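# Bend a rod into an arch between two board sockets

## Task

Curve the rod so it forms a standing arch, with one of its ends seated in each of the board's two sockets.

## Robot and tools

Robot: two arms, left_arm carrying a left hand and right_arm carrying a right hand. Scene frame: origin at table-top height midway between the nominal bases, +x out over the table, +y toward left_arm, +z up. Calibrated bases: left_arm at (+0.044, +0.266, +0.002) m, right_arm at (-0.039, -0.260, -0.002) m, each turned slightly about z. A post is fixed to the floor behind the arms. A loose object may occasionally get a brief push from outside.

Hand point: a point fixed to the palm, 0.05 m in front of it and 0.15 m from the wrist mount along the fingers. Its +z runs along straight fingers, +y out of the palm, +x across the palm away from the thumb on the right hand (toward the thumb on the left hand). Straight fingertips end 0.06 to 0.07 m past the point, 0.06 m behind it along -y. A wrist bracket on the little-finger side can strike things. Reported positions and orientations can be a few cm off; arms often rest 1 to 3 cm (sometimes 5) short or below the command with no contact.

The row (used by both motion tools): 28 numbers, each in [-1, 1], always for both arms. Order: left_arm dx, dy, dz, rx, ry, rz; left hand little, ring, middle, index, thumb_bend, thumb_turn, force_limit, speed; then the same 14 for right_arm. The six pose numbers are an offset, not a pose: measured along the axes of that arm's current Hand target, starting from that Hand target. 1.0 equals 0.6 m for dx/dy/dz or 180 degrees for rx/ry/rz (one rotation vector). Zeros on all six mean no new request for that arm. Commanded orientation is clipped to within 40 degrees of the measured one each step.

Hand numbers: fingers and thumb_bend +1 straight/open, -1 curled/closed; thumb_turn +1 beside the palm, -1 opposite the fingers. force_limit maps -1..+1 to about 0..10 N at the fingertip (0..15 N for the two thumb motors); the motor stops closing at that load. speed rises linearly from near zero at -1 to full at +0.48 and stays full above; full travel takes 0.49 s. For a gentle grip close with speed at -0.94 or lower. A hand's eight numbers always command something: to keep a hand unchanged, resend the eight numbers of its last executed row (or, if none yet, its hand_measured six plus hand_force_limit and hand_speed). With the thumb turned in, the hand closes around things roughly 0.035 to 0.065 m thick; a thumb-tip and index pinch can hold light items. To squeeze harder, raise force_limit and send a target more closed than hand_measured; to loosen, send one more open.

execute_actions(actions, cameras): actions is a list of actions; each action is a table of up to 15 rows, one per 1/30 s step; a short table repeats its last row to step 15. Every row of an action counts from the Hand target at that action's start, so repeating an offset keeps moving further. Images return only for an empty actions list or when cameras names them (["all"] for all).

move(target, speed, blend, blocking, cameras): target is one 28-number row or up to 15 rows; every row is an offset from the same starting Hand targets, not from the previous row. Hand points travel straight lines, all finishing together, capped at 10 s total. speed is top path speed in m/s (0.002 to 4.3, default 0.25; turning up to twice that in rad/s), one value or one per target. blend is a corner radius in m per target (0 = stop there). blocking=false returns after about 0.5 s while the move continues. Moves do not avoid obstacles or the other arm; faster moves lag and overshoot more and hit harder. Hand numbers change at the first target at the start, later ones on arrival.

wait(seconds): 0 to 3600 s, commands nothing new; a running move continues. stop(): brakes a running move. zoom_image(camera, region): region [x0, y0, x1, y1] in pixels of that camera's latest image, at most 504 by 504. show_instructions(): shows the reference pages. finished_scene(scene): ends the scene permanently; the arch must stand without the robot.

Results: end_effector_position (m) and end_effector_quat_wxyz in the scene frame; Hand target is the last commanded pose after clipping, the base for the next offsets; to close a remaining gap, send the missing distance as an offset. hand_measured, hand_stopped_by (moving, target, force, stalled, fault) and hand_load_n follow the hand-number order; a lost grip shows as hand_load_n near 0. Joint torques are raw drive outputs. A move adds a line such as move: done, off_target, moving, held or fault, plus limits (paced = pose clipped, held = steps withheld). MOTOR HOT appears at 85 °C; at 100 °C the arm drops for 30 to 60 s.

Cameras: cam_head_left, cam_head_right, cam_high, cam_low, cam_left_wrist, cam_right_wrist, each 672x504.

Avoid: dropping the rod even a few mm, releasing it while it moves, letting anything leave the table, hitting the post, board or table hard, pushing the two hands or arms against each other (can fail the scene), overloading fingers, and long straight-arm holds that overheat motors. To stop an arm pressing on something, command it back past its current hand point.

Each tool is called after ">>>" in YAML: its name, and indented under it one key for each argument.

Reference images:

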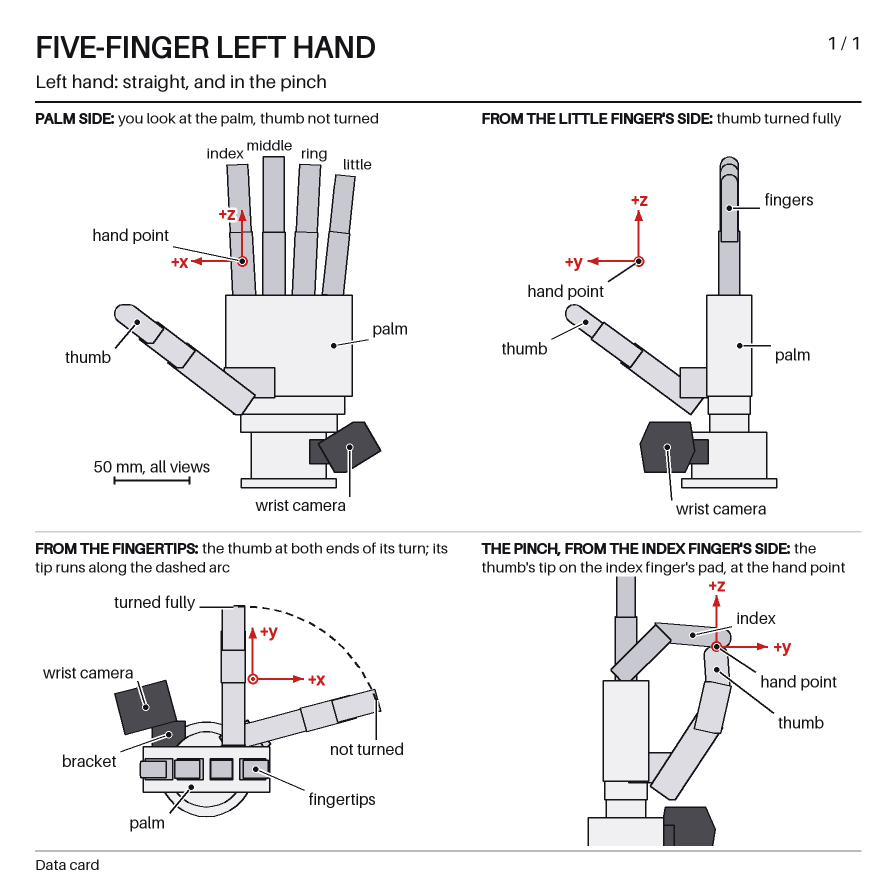

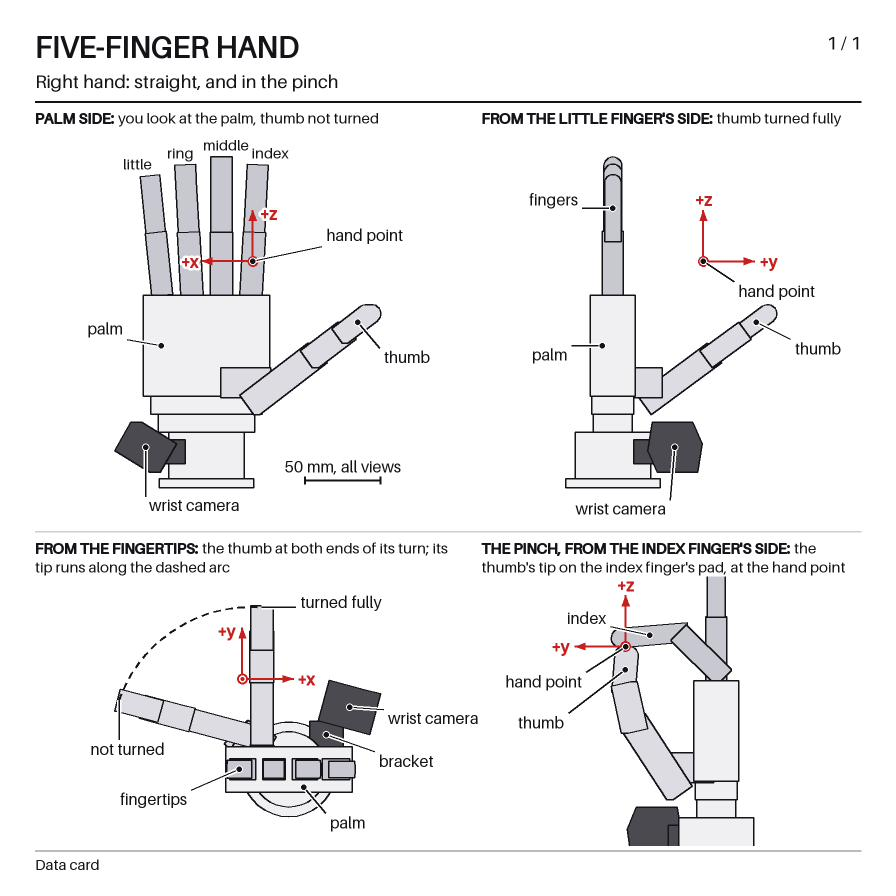

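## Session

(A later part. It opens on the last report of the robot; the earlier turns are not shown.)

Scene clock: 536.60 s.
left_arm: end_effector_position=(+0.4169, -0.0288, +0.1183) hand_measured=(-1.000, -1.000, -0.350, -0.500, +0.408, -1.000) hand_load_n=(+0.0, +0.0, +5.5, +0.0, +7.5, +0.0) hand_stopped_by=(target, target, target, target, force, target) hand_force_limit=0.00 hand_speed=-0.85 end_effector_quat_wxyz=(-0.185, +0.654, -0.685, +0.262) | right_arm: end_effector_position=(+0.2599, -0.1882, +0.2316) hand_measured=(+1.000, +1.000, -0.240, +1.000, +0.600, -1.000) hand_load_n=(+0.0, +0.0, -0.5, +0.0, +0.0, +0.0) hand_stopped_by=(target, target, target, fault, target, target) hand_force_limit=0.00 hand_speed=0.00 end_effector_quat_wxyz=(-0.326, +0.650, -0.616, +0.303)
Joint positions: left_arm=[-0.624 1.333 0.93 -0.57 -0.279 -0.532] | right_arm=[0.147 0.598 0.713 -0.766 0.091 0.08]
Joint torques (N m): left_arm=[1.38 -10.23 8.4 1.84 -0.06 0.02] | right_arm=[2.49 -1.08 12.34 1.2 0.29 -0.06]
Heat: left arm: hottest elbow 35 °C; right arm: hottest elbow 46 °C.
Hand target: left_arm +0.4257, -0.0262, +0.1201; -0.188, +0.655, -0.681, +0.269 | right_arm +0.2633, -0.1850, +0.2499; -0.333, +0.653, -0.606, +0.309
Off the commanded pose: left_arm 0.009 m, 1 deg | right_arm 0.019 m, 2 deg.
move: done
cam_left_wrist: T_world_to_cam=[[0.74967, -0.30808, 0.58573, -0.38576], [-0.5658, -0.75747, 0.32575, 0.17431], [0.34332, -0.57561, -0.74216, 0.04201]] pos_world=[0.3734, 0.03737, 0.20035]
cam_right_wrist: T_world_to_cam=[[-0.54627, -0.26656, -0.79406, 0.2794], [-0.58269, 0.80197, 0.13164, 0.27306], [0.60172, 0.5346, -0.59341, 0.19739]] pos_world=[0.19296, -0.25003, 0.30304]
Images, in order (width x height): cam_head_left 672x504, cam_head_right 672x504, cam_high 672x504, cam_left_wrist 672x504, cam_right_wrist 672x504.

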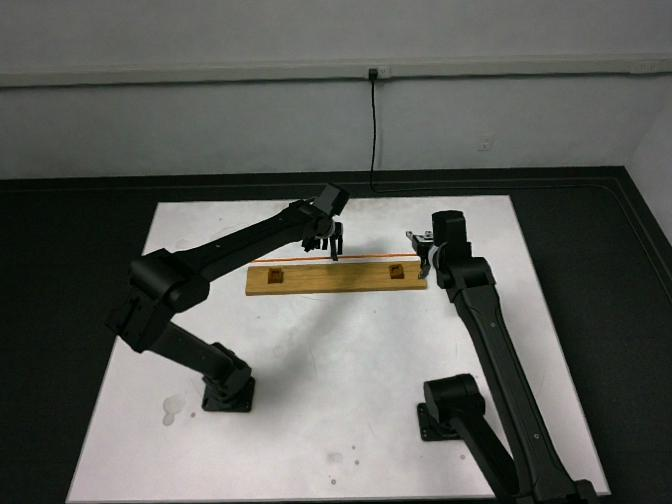

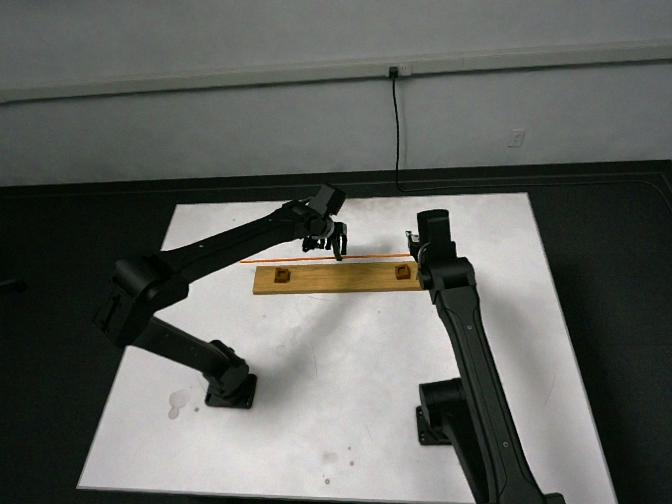

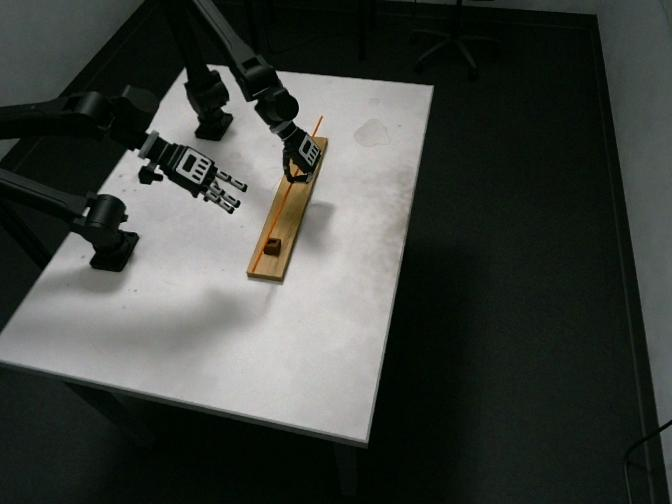

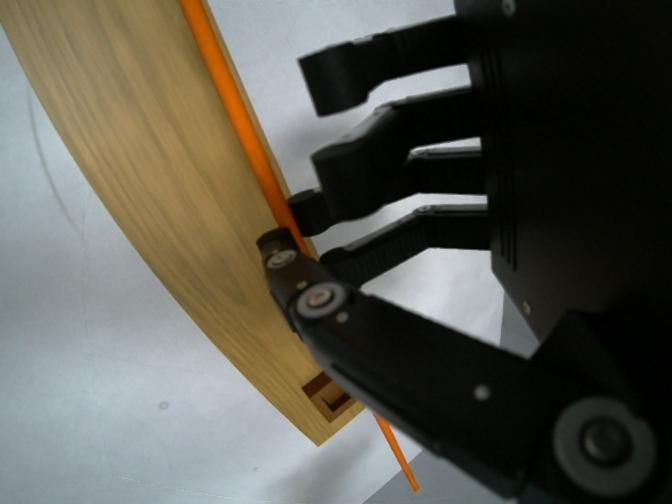

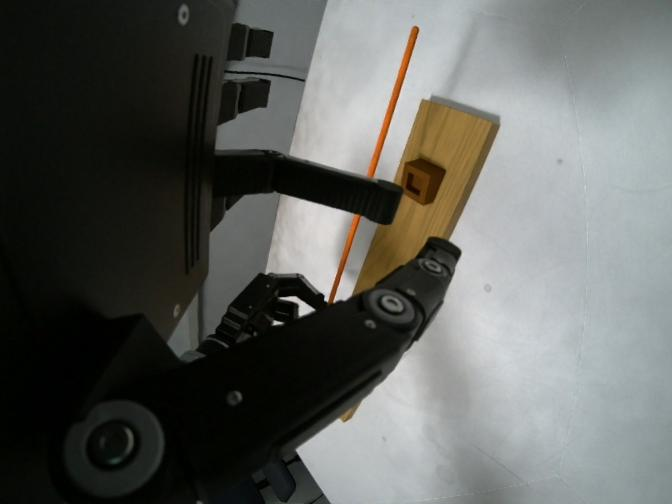

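>>> move:
  target:
    - [-0.0142,0.0515,0.0325,-0.0006,-0.0066,0.0051, -1,-1,-0.35,-0.5,0.1,-1, 0.0, -0.85, 0,0,0,0,0,0, 1,1,-0.24,1,0.6,-1, 0, 0]
  speed: 0.04
  cameras: ["cam_left_wrist","cam_head_left","cam_head_right","cam_high","cam_right_wrist"]

>>> zoom_image:
  camera: "cam_head_left"
  region: [220, 230, 460, 310]

>>> zoom_image:
  camera: "cam_high"
  region: [230, 80, 340, 290]

>>> zoom_image:
  camera: "cam_right_wrist"
  region: [300, 20, 520, 240]

Scene clock: 560.27 s.
left_arm: end_effector_position=(+0.4093, -0.0176, +0.0842) hand_measured=(-1.000, -1.000, -0.350, -0.500, +0.408, -1.000) hand_load_n=(+0.0, +0.0, +5.0, +0.0, +7.0, +0.0) hand_stopped_by=(target, target, target, target, force, target) hand_force_limit=0.00 hand_speed=-0.85 end_effector_quat_wxyz=(-0.193, +0.656, -0.685, +0.253) | right_arm: end_effector_position=(+0.2599, -0.1882, +0.2316) hand_measured=(+1.000, +1.000, -0.240, +1.000, +0.600, -1.000) hand_load_n=(+0.0, +0.0, +0.0, +0.0, +0.0, +0.0) hand_stopped_by=(target, target, target, fault, target, target) hand_force_limit=0.00 hand_speed=0.00 end_effector_quat_wxyz=(-0.326, +0.650, -0.616, +0.303)
Joint positions: left_arm=[-0.624 1.349 0.852 -0.489 -0.299 -0.531] | right_arm=[0.147 0.598 0.713 -0.766 0.091 0.08]
Joint torques (N m): left_arm=[0.44 -9.76 7.82 1.83 -0.31 0.03] | right_arm=[2.49 -1.08 12.36 1.2 0.29 -0.06]
Heat: left arm: hottest elbow 35 °C; right arm: hottest elbow 46 °C.
Hand target: left_arm +0.4137, -0.0201, +0.0851; -0.197, +0.652, -0.684, +0.260 | right_arm +0.2633, -0.1850, +0.2499; -0.333, +0.653, -0.606, +0.309
Off the commanded pose: left_arm 0.005 m, 1 deg | right_arm 0.019 m, 2 deg.
move: done
cam_left_wrist: T_world_to_cam=[[0.75337, -0.31313, 0.57826, -0.35763], [-0.55759, -0.77034, 0.30929, 0.18728], [0.34861, -0.55545, -0.75495, 0.02508]] pos_world=[0.36511, 0.04622, 0.16781]
cam_right_wrist: T_world_to_cam=[[-0.54627, -0.26656, -0.79406, 0.2794], [-0.58269, 0.80197, 0.13164, 0.27306], [0.60172, 0.5346, -0.59341, 0.19739]] pos_world=[0.19296, -0.25003, 0.30304]
Images, in order (width x height): cam_head_left 672x504, cam_head_right 672x504, cam_high 672x504, cam_left_wrist 672x504, cam_right_wrist 672x504.

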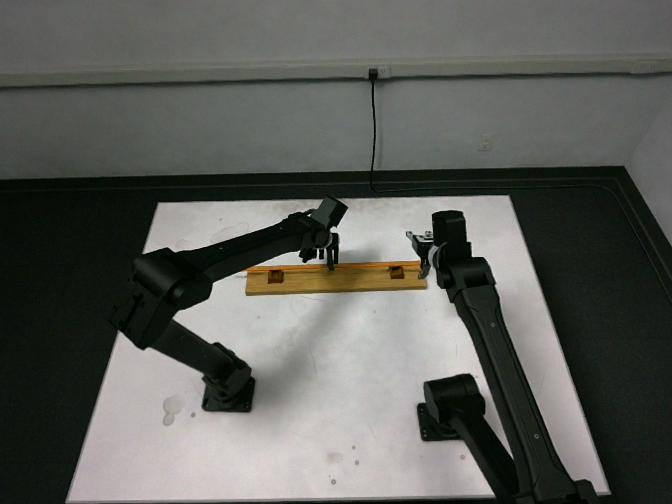

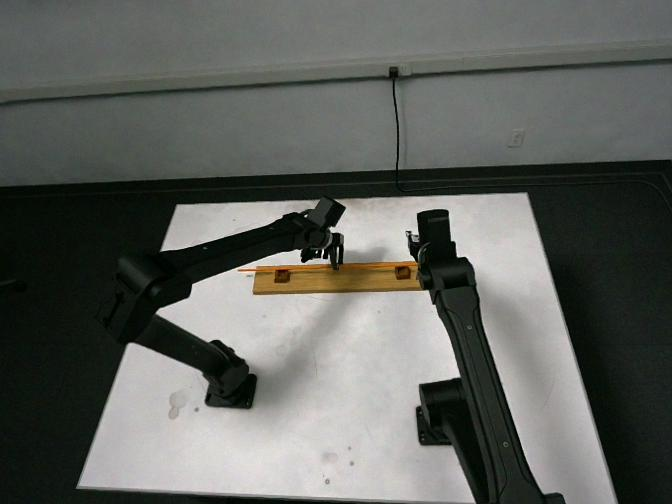

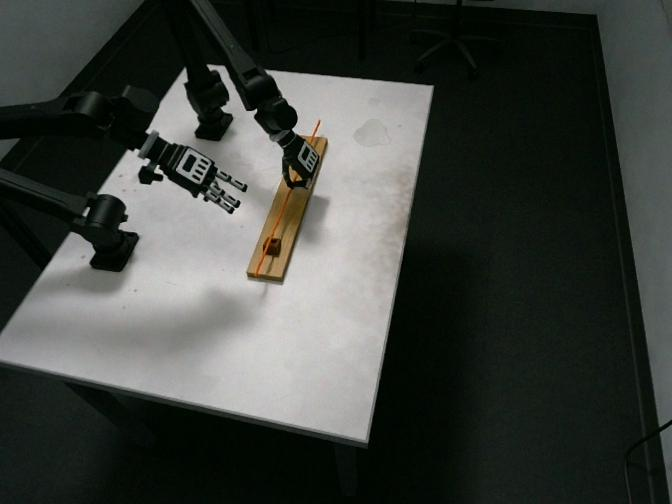

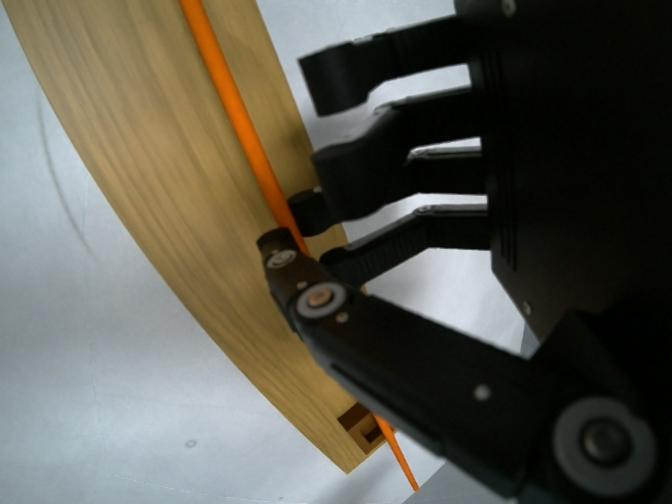

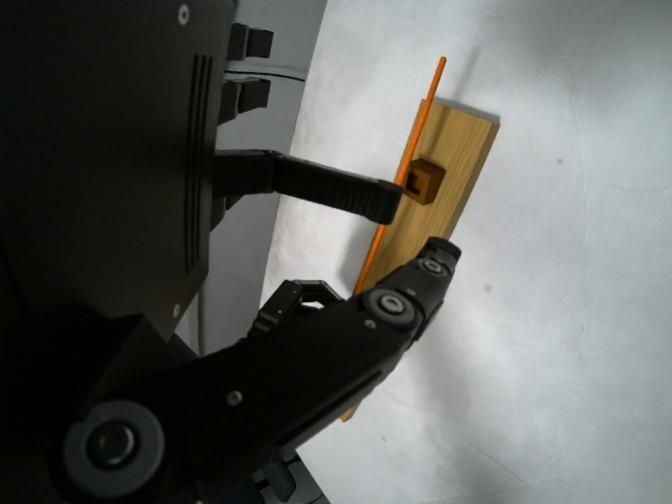

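Scaled by 2.100.

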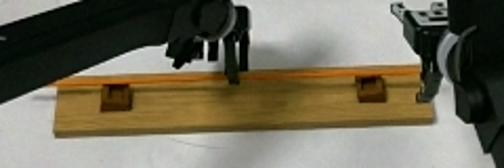

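Scaled by 2.400.

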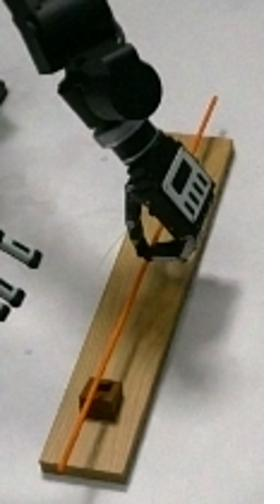

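Scaled by 2.291 from the camera's image (finer frame: 960x720).

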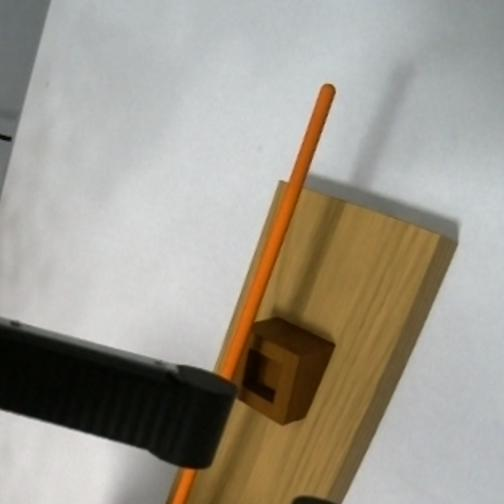

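>>> move:
  target:
    - [-0.001,0.023,0.015,0,0,0, -1,-1,-0.35,-0.5,0.1,-1, 0.0, -0.85, 0,0,0,0,0,0, 1,1,-0.24,1,0.6,-1, 0, 0]
  speed: 0.03
  cameras: ["cam_left_wrist","cam_head_left","cam_high","cam_right_wrist"]

>>> zoom_image:
  camera: "cam_head_left"
  region: [220, 230, 460, 310]

>>> zoom_image:
  camera: "cam_high"
  region: [230, 80, 340, 290]

>>> zoom_image:
  camera: "cam_right_wrist"
  region: [300, 20, 520, 240]

Scene clock: 568.70 s.
left_arm: end_effector_position=(+0.4077, -0.0150, +0.0711) hand_measured=(-1.000, -1.000, -0.350, -0.500, +0.408, -1.000) hand_load_n=(+0.0, +0.0, +5.0, +0.0, +7.0, +0.0) hand_stopped_by=(target, target, target, target, force, target) hand_force_limit=0.00 hand_speed=-0.85 end_effector_quat_wxyz=(-0.196, +0.656, -0.683, +0.254) | right_arm: end_effector_position=(+0.2599, -0.1882, +0.2316) hand_measured=(+1.000, +1.000, -0.240, +1.000, +0.600, -1.000) hand_load_n=(+0.0, +0.0, +0.0, +0.0, +0.0, +0.0) hand_stopped_by=(target, target, target, fault, target, target) hand_force_limit=0.00 hand_speed=0.00 end_effector_quat_wxyz=(-0.326, +0.650, -0.616, +0.303)
Joint positions: left_arm=[-0.624 1.36 0.82 -0.443 -0.304 -0.531] | right_arm=[0.147 0.598 0.713 -0.766 0.091 0.08]
Joint torques (N m): left_arm=[-0.21 -9.52 7.45 1.8 -0.3 -0.07] | right_arm=[2.49 -1.14 12.34 1.2 0.3 -0.06]
Heat: left arm: hottest elbow 35 °C; right arm: hottest elbow 46 °C.
Hand target: left_arm +0.4083, -0.0202, +0.0694; -0.197, +0.652, -0.684, +0.260 | right_arm +0.2633, -0.1850, +0.2499; -0.333, +0.653, -0.606, +0.309
Off the commanded pose: left_arm 0.005 m, 1 deg | right_arm 0.019 m, 2 deg.
move: done
cam_left_wrist: T_world_to_cam=[[0.75082, -0.31139, 0.5825, -0.34728], [-0.55713, -0.77228, 0.30528, 0.19252], [0.35479, -0.55374, -0.75333, 0.0146]] pos_world=[0.36283, 0.04862, 0.15452]
cam_right_wrist: T_world_to_cam=[[-0.54627, -0.26656, -0.79406, 0.2794], [-0.58269, 0.80197, 0.13164, 0.27306], [0.60172, 0.5346, -0.59341, 0.19739]] pos_world=[0.19296, -0.25003, 0.30304]
Images, in order (width x height): cam_head_left 672x504, cam_high 672x504, cam_left_wrist 672x504, cam_right_wrist 672x504.

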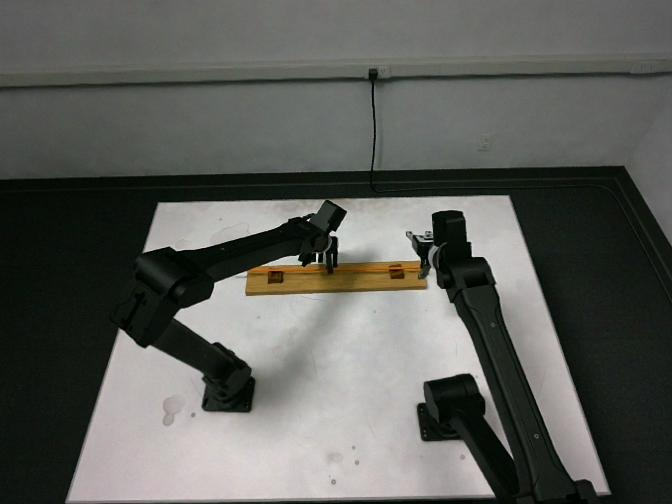

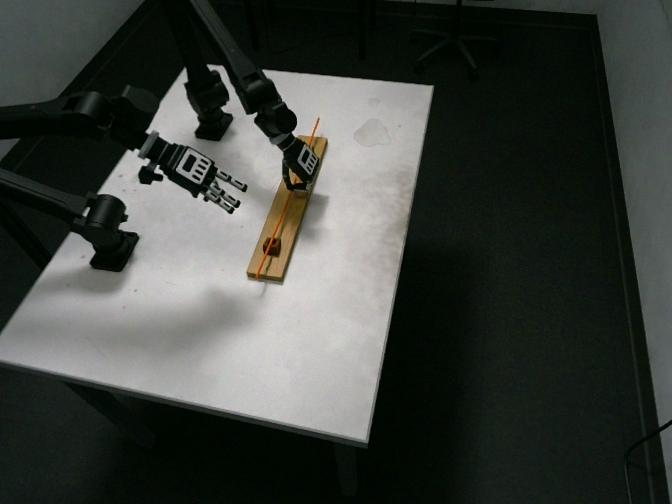

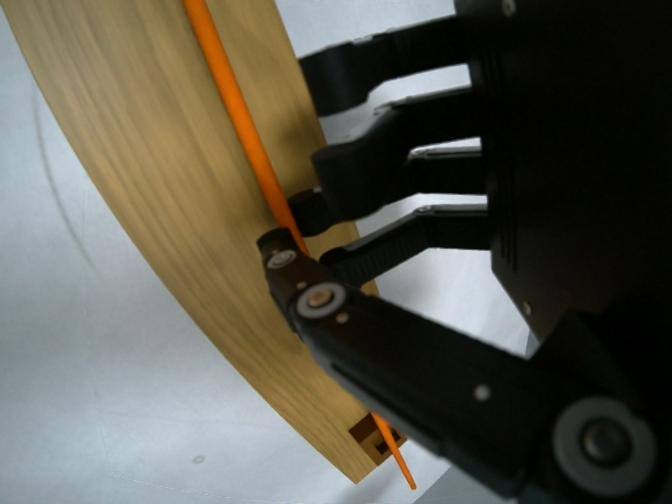

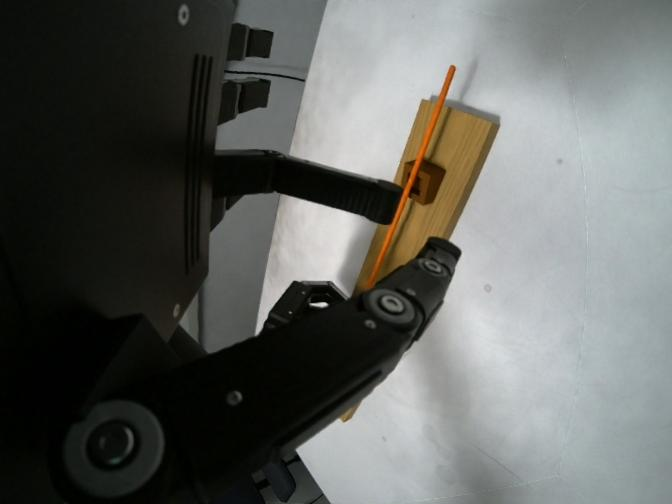

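Scaled by 2.100.

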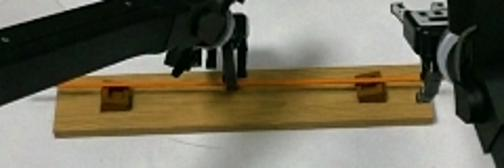

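Scaled by 2.400.

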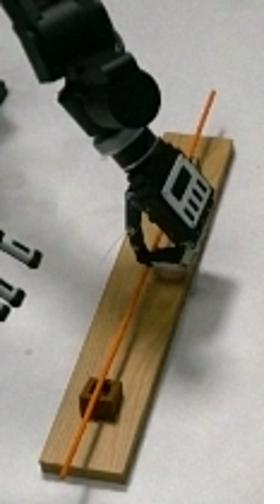

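Scaled by 2.291 from the camera's image (finer frame: 960x720).

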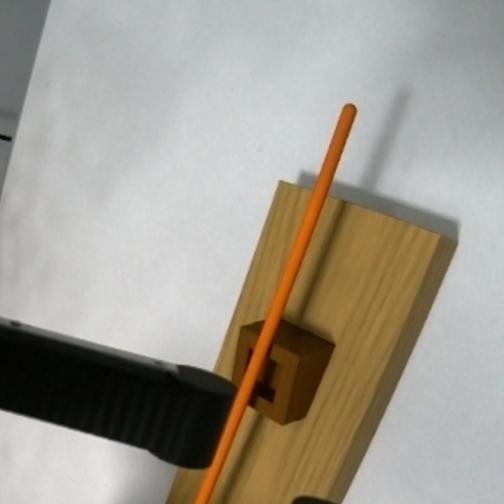

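>>> move:
  target:
    - [0,0.0062,0.008,0,0,0, -1,-1,-0.35,-0.5,0.1,-1, 0.0, -0.85, 0,0,0,0,0,0, 1,1,-0.24,1,0.6,-1, 0, 0]
  speed: 0.03
  cameras: ["cam_head_left","cam_high","cam_right_wrist","cam_low"]

>>> zoom_image:
  camera: "cam_right_wrist"
  region: [360, 120, 480, 240]

>>> zoom_image:
  camera: "cam_low"
  region: [230, 200, 430, 300]

Scene clock: 573.50 s.
left_arm: end_effector_position=(+0.4087, -0.0156, +0.0666) hand_measured=(-1.000, -1.000, -0.350, -0.500, +0.408, -1.000) hand_load_n=(+0.0, +0.0, +5.0, +0.5, +7.0, +0.0) hand_stopped_by=(target, target, target, target, force, target) hand_force_limit=0.00 hand_speed=-0.85 end_effector_quat_wxyz=(-0.197, +0.656, -0.683, +0.256) | right_arm: end_effector_position=(+0.2599, -0.1882, +0.2316) hand_measured=(+1.000, +1.000, -0.240, +1.000, +0.600, -1.000) hand_load_n=(+0.0, +0.0, +0.0, +0.0, +0.0, +0.0) hand_stopped_by=(target, target, target, fault, target, target) hand_force_limit=0.00 hand_speed=0.00 end_effector_quat_wxyz=(-0.326, +0.650, -0.616, +0.303)
Joint positions: left_arm=[-0.624 1.368 0.813 -0.424 -0.305 -0.531] | right_arm=[0.147 0.598 0.713 -0.766 0.091 0.08]
Joint torques (N m): left_arm=[-0.56 -9.52 7.25 1.85 -0.28 -0.09] | right_arm=[2.49 -1.08 12.36 1.2 0.3 -0.06]
Heat: left arm: hottest elbow 35 °C; right arm: hottest elbow 46 °C.
Hand target: left_arm +0.4084, -0.0206, +0.0634; -0.197, +0.652, -0.684, +0.260 | right_arm +0.2633, -0.1850, +0.2499; -0.333, +0.653, -0.606, +0.309
Off the commanded pose: left_arm 0.006 m, 1 deg | right_arm 0.019 m, 2 deg.
move: done
cam_right_wrist: T_world_to_cam=[[-0.54627, -0.26656, -0.79406, 0.2794], [-0.58269, 0.80197, 0.13164, 0.27306], [0.60172, 0.5346, -0.59341, 0.19739]] pos_world=[0.19296, -0.25003, 0.30304]
Images, in order (width x height): cam_head_left 672x504, cam_high 672x504, cam_low 672x504, cam_right_wrist 672x504.

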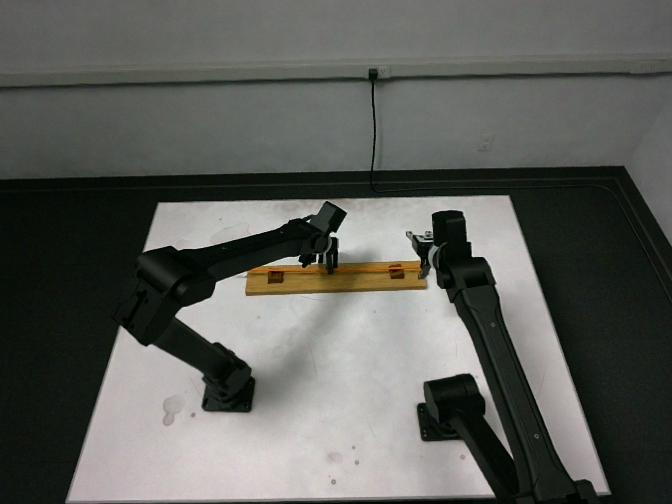

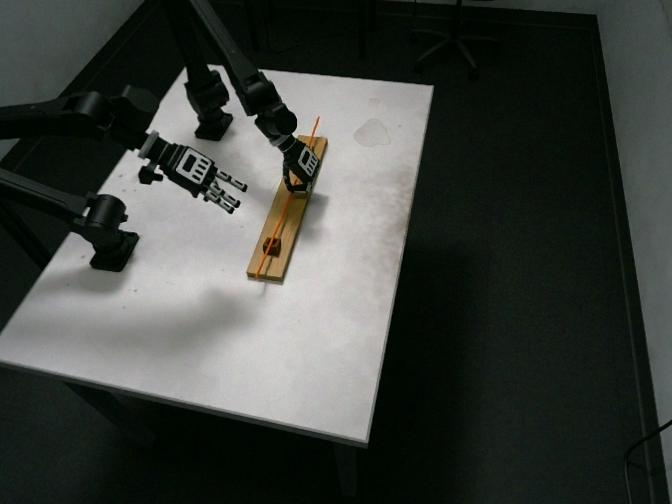

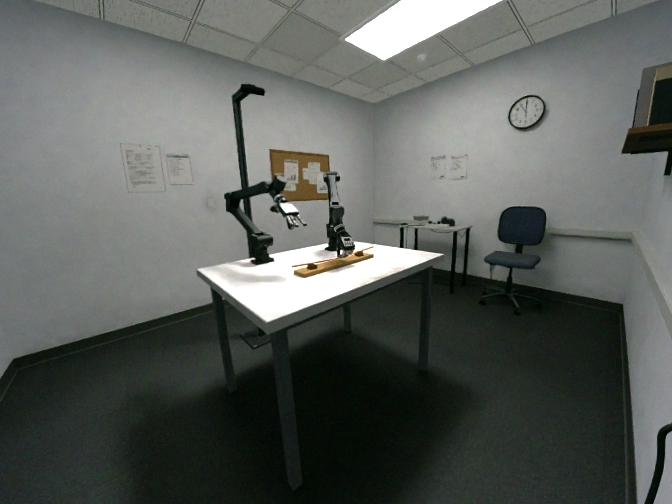

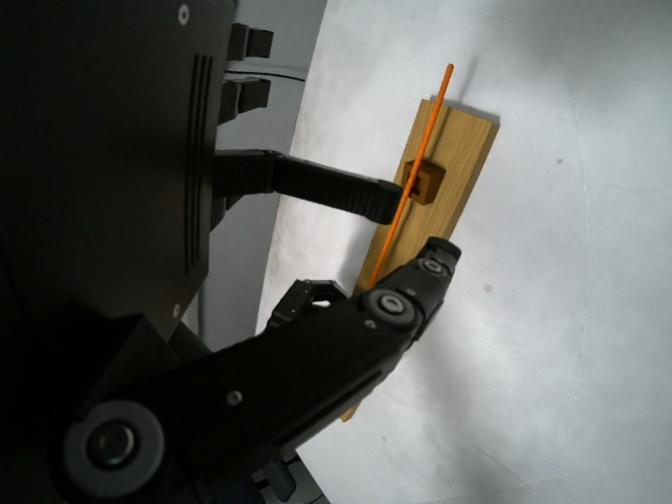

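Scaled by 4.200 from the camera's image (finer frame: 960x720).

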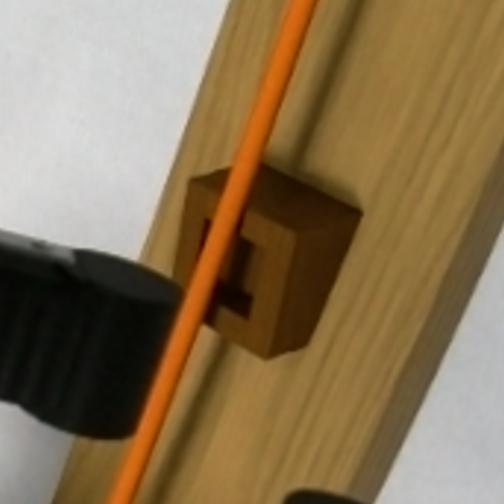

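Scaled by 2.520.

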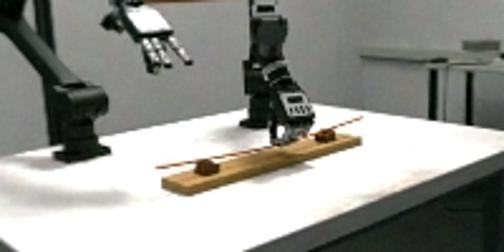

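>>> move:
  target:
    - [0,0.0041,0.0055,0,0,0, -1,-1,-0.35,-0.5,0.1,-1, 0.0, -0.85, 0,0,0,0,0,0, 1,1,-0.24,1,0.6,-1, 0, 0]
  speed: 0.03
  cameras: ["cam_right_wrist","cam_head_left","cam_high"]

>>> zoom_image:
  camera: "cam_right_wrist"
  region: [360, 120, 480, 240]

>>> zoom_image:
  camera: "cam_high"
  region: [230, 80, 340, 290]

Scene clock: 578.97 s.
left_arm: end_effector_position=(+0.4099, -0.0165, +0.0643) hand_measured=(-1.000, -1.000, -0.350, -0.500, +0.408, -1.000) hand_load_n=(+0.0, +0.0, +5.0, +0.0, +7.0, +0.0) hand_stopped_by=(target, target, target, target, force, target) hand_force_limit=0.00 hand_speed=-0.85 end_effector_quat_wxyz=(-0.197, +0.655, -0.682, +0.258) | right_arm: end_effector_position=(+0.2599, -0.1882, +0.2316) hand_measured=(+1.000, +1.000, -0.240, +1.000, +0.600, -1.000) hand_load_n=(+0.0, +0.0, +0.0, +0.0, +0.0, +0.0) hand_stopped_by=(target, target, target, fault, target, target) hand_force_limit=0.00 hand_speed=0.00 end_effector_quat_wxyz=(-0.326, +0.650, -0.616, +0.303)
Joint positions: left_arm=[-0.624 1.374 0.81 -0.41 -0.305 -0.531] | right_arm=[0.147 0.598 0.713 -0.766 0.091 0.08]
Joint torques (N m): left_arm=[-0.44 -9.05 7.13 1.76 -0.29 -0.08] | right_arm=[2.49 -1.08 12.34 1.21 0.3 -0.06]
Heat: left arm: hottest elbow 34 °C; right arm: hottest elbow 46 °C.
Hand target: left_arm +0.4085, -0.0210, +0.0593; -0.197, +0.652, -0.684, +0.260 | right_arm +0.2633, -0.1850, +0.2499; -0.333, +0.653, -0.606, +0.309
Off the commanded pose: left_arm 0.007 m, 1 deg | right_arm 0.019 m, 2 deg.
move: done
cam_right_wrist: T_world_to_cam=[[-0.54627, -0.26656, -0.79406, 0.2794], [-0.58269, 0.80197, 0.13164, 0.27306], [0.60172, 0.5346, -0.59341, 0.19739]] pos_world=[0.19296, -0.25003, 0.30304]
Images, in order (width x height): cam_head_left 672x504, cam_high 672x504, cam_right_wrist 672x504.

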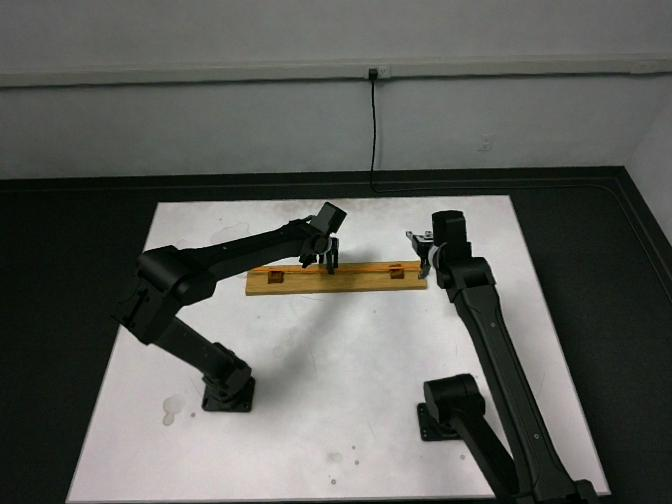

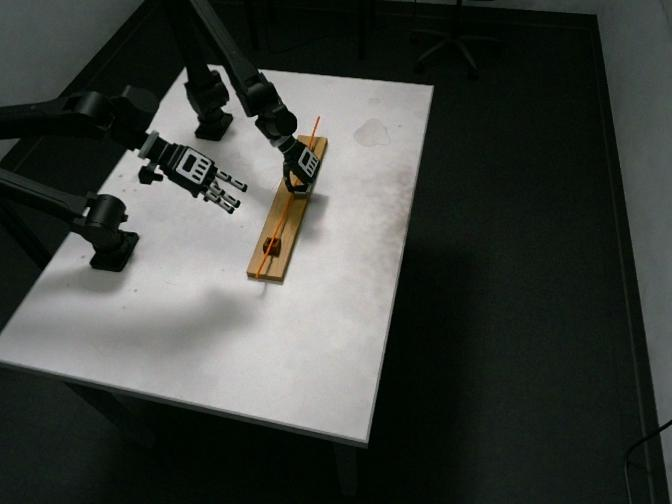

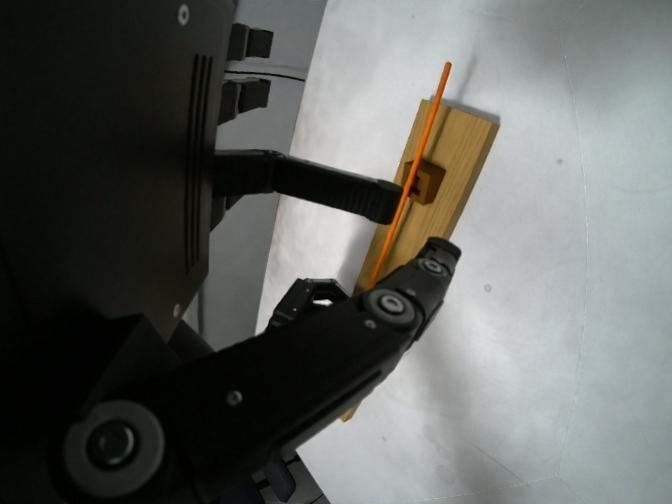

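Scaled by 4.200 from the camera's image (finer frame: 960x720).

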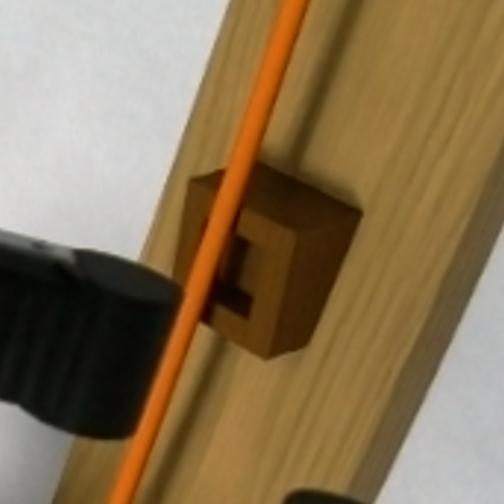

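Scaled by 2.400.

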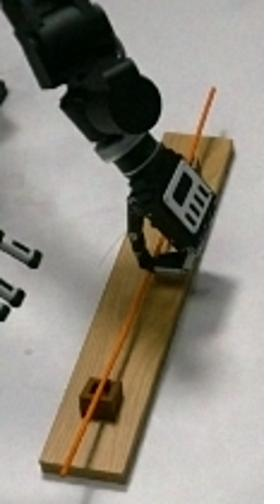

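>>> zoom_image:
  camera: "cam_head_left"
  region: [220, 230, 340, 310]

>>> zoom_image:
  camera: "cam_head_left"
  region: [340, 230, 460, 310]

>>> zoom_image:
  camera: "cam_high"
  region: [290, 100, 340, 180]

Scaled by 4.200.

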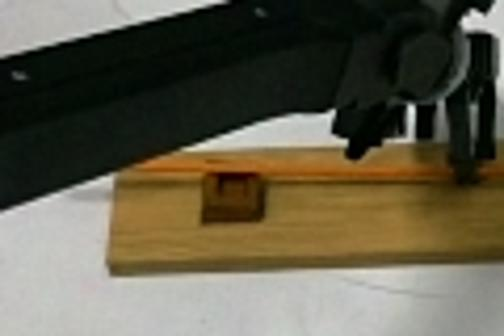

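Scaled by 4.200.

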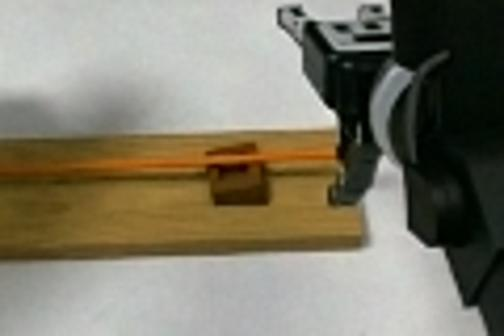

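Scaled by 6.300.

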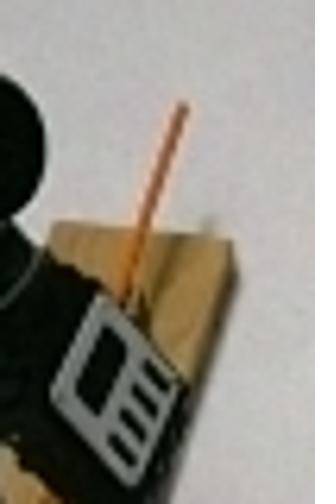

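>>> move:
  target:
    - [0.0019,0.0024,-0.0186,0.0012,-0.0102,-0.0131, -1,-1,-0.35,-0.5,0.1,-1, 0.0, -0.85, 0,0,0,0,0,0, 1,1,-0.24,1,0.6,-1, 0, 0]
  speed: 0.03
  cameras: ["cam_right_wrist","cam_head_left","cam_high"]

>>> zoom_image:
  camera: "cam_head_left"
  region: [220, 230, 340, 310]

>>> zoom_image:
  camera: "cam_head_left"
  region: [340, 230, 460, 310]

Scene clock: 592.40 s.
left_arm: end_effector_position=(+0.4077, -0.0172, +0.0654) hand_measured=(-1.000, -1.000, -0.350, -0.500, +0.408, -1.000) hand_load_n=(+0.0, +0.0, +5.0, +0.0, +7.5, +0.0) hand_stopped_by=(target, target, target, target, force, target) hand_force_limit=0.00 hand_speed=-0.85 end_effector_quat_wxyz=(-0.206, +0.671, -0.665, +0.255) | right_arm: end_effector_position=(+0.2599, -0.1882, +0.2316) hand_measured=(+1.000, +1.000, -0.240, +1.000, +0.600, -1.000) hand_load_n=(+0.0, +0.0, +0.0, +0.0, +0.0, +0.0) hand_stopped_by=(target, target, target, fault, target, target) hand_force_limit=0.00 hand_speed=0.00 end_effector_quat_wxyz=(-0.326, +0.650, -0.616, +0.303)
Joint positions: left_arm=[-0.643 1.37 0.81 -0.428 -0.348 -0.586] | right_arm=[0.147 0.598 0.713 -0.766 0.091 0.08]
Joint torques (N m): left_arm=[-0.97 -11.28 7.19 0.61 -0.32 -0.26] | right_arm=[2.49 -1.14 12.36 1.2 0.3 -0.06]
Heat: left arm: hottest elbow 34 °C; right arm: hottest elbow 46 °C.
Hand target: left_arm +0.4005, -0.0210, +0.0674; -0.204, +0.670, -0.667, +0.255 | right_arm +0.2633, -0.1850, +0.2499; -0.333, +0.653, -0.606, +0.309
Off the commanded pose: left_arm 0.008 m, 0 deg | right_arm 0.019 m, 2 deg.
move: done
cam_right_wrist: T_world_to_cam=[[-0.54627, -0.26656, -0.79406, 0.2794], [-0.58269, 0.80197, 0.13164, 0.27306], [0.60172, 0.5346, -0.59341, 0.19739]] pos_world=[0.19296, -0.25003, 0.30304]
Images, in order (width x height): cam_head_left 672x504, cam_high 672x504, cam_right_wrist 672x504.

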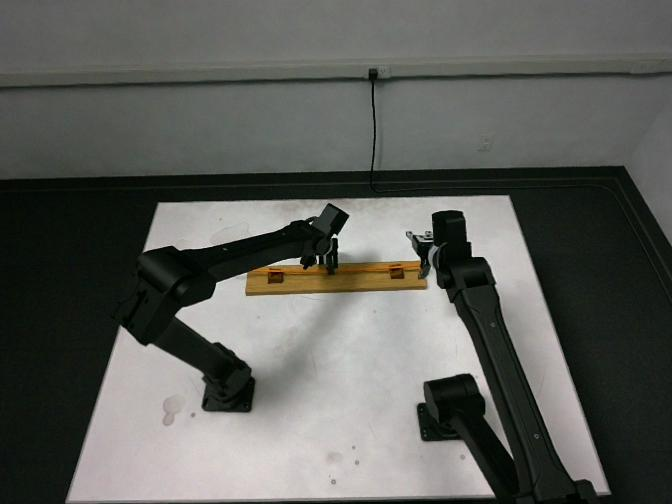

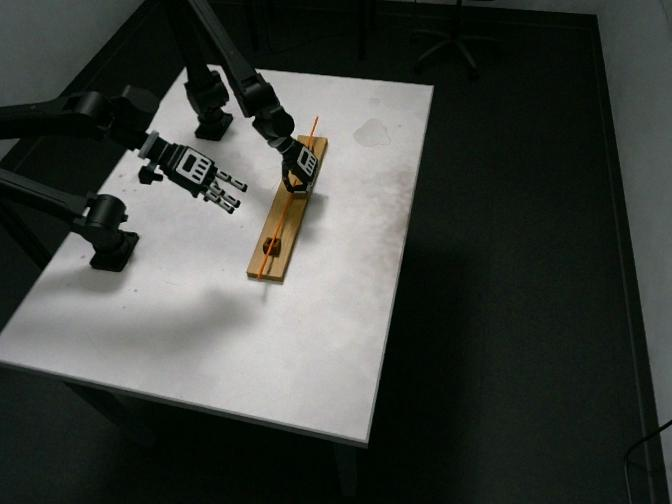

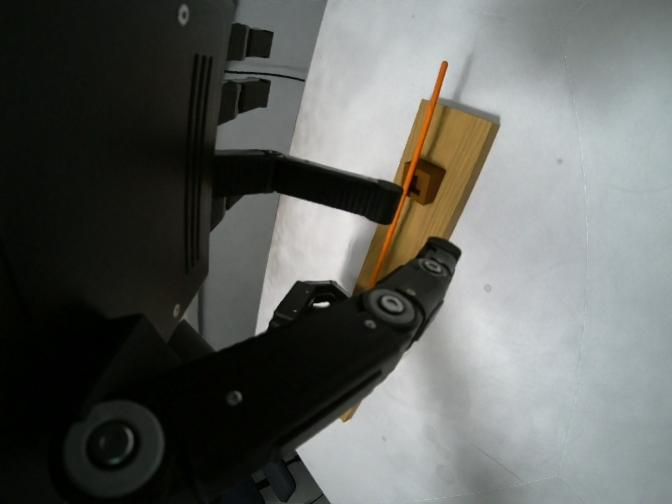

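Scaled by 4.200.

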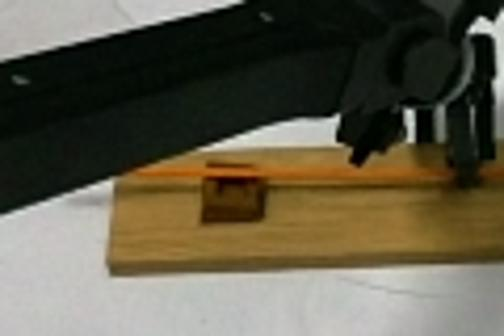

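Scaled by 4.200.

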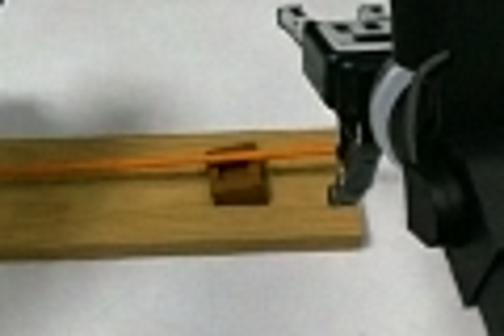

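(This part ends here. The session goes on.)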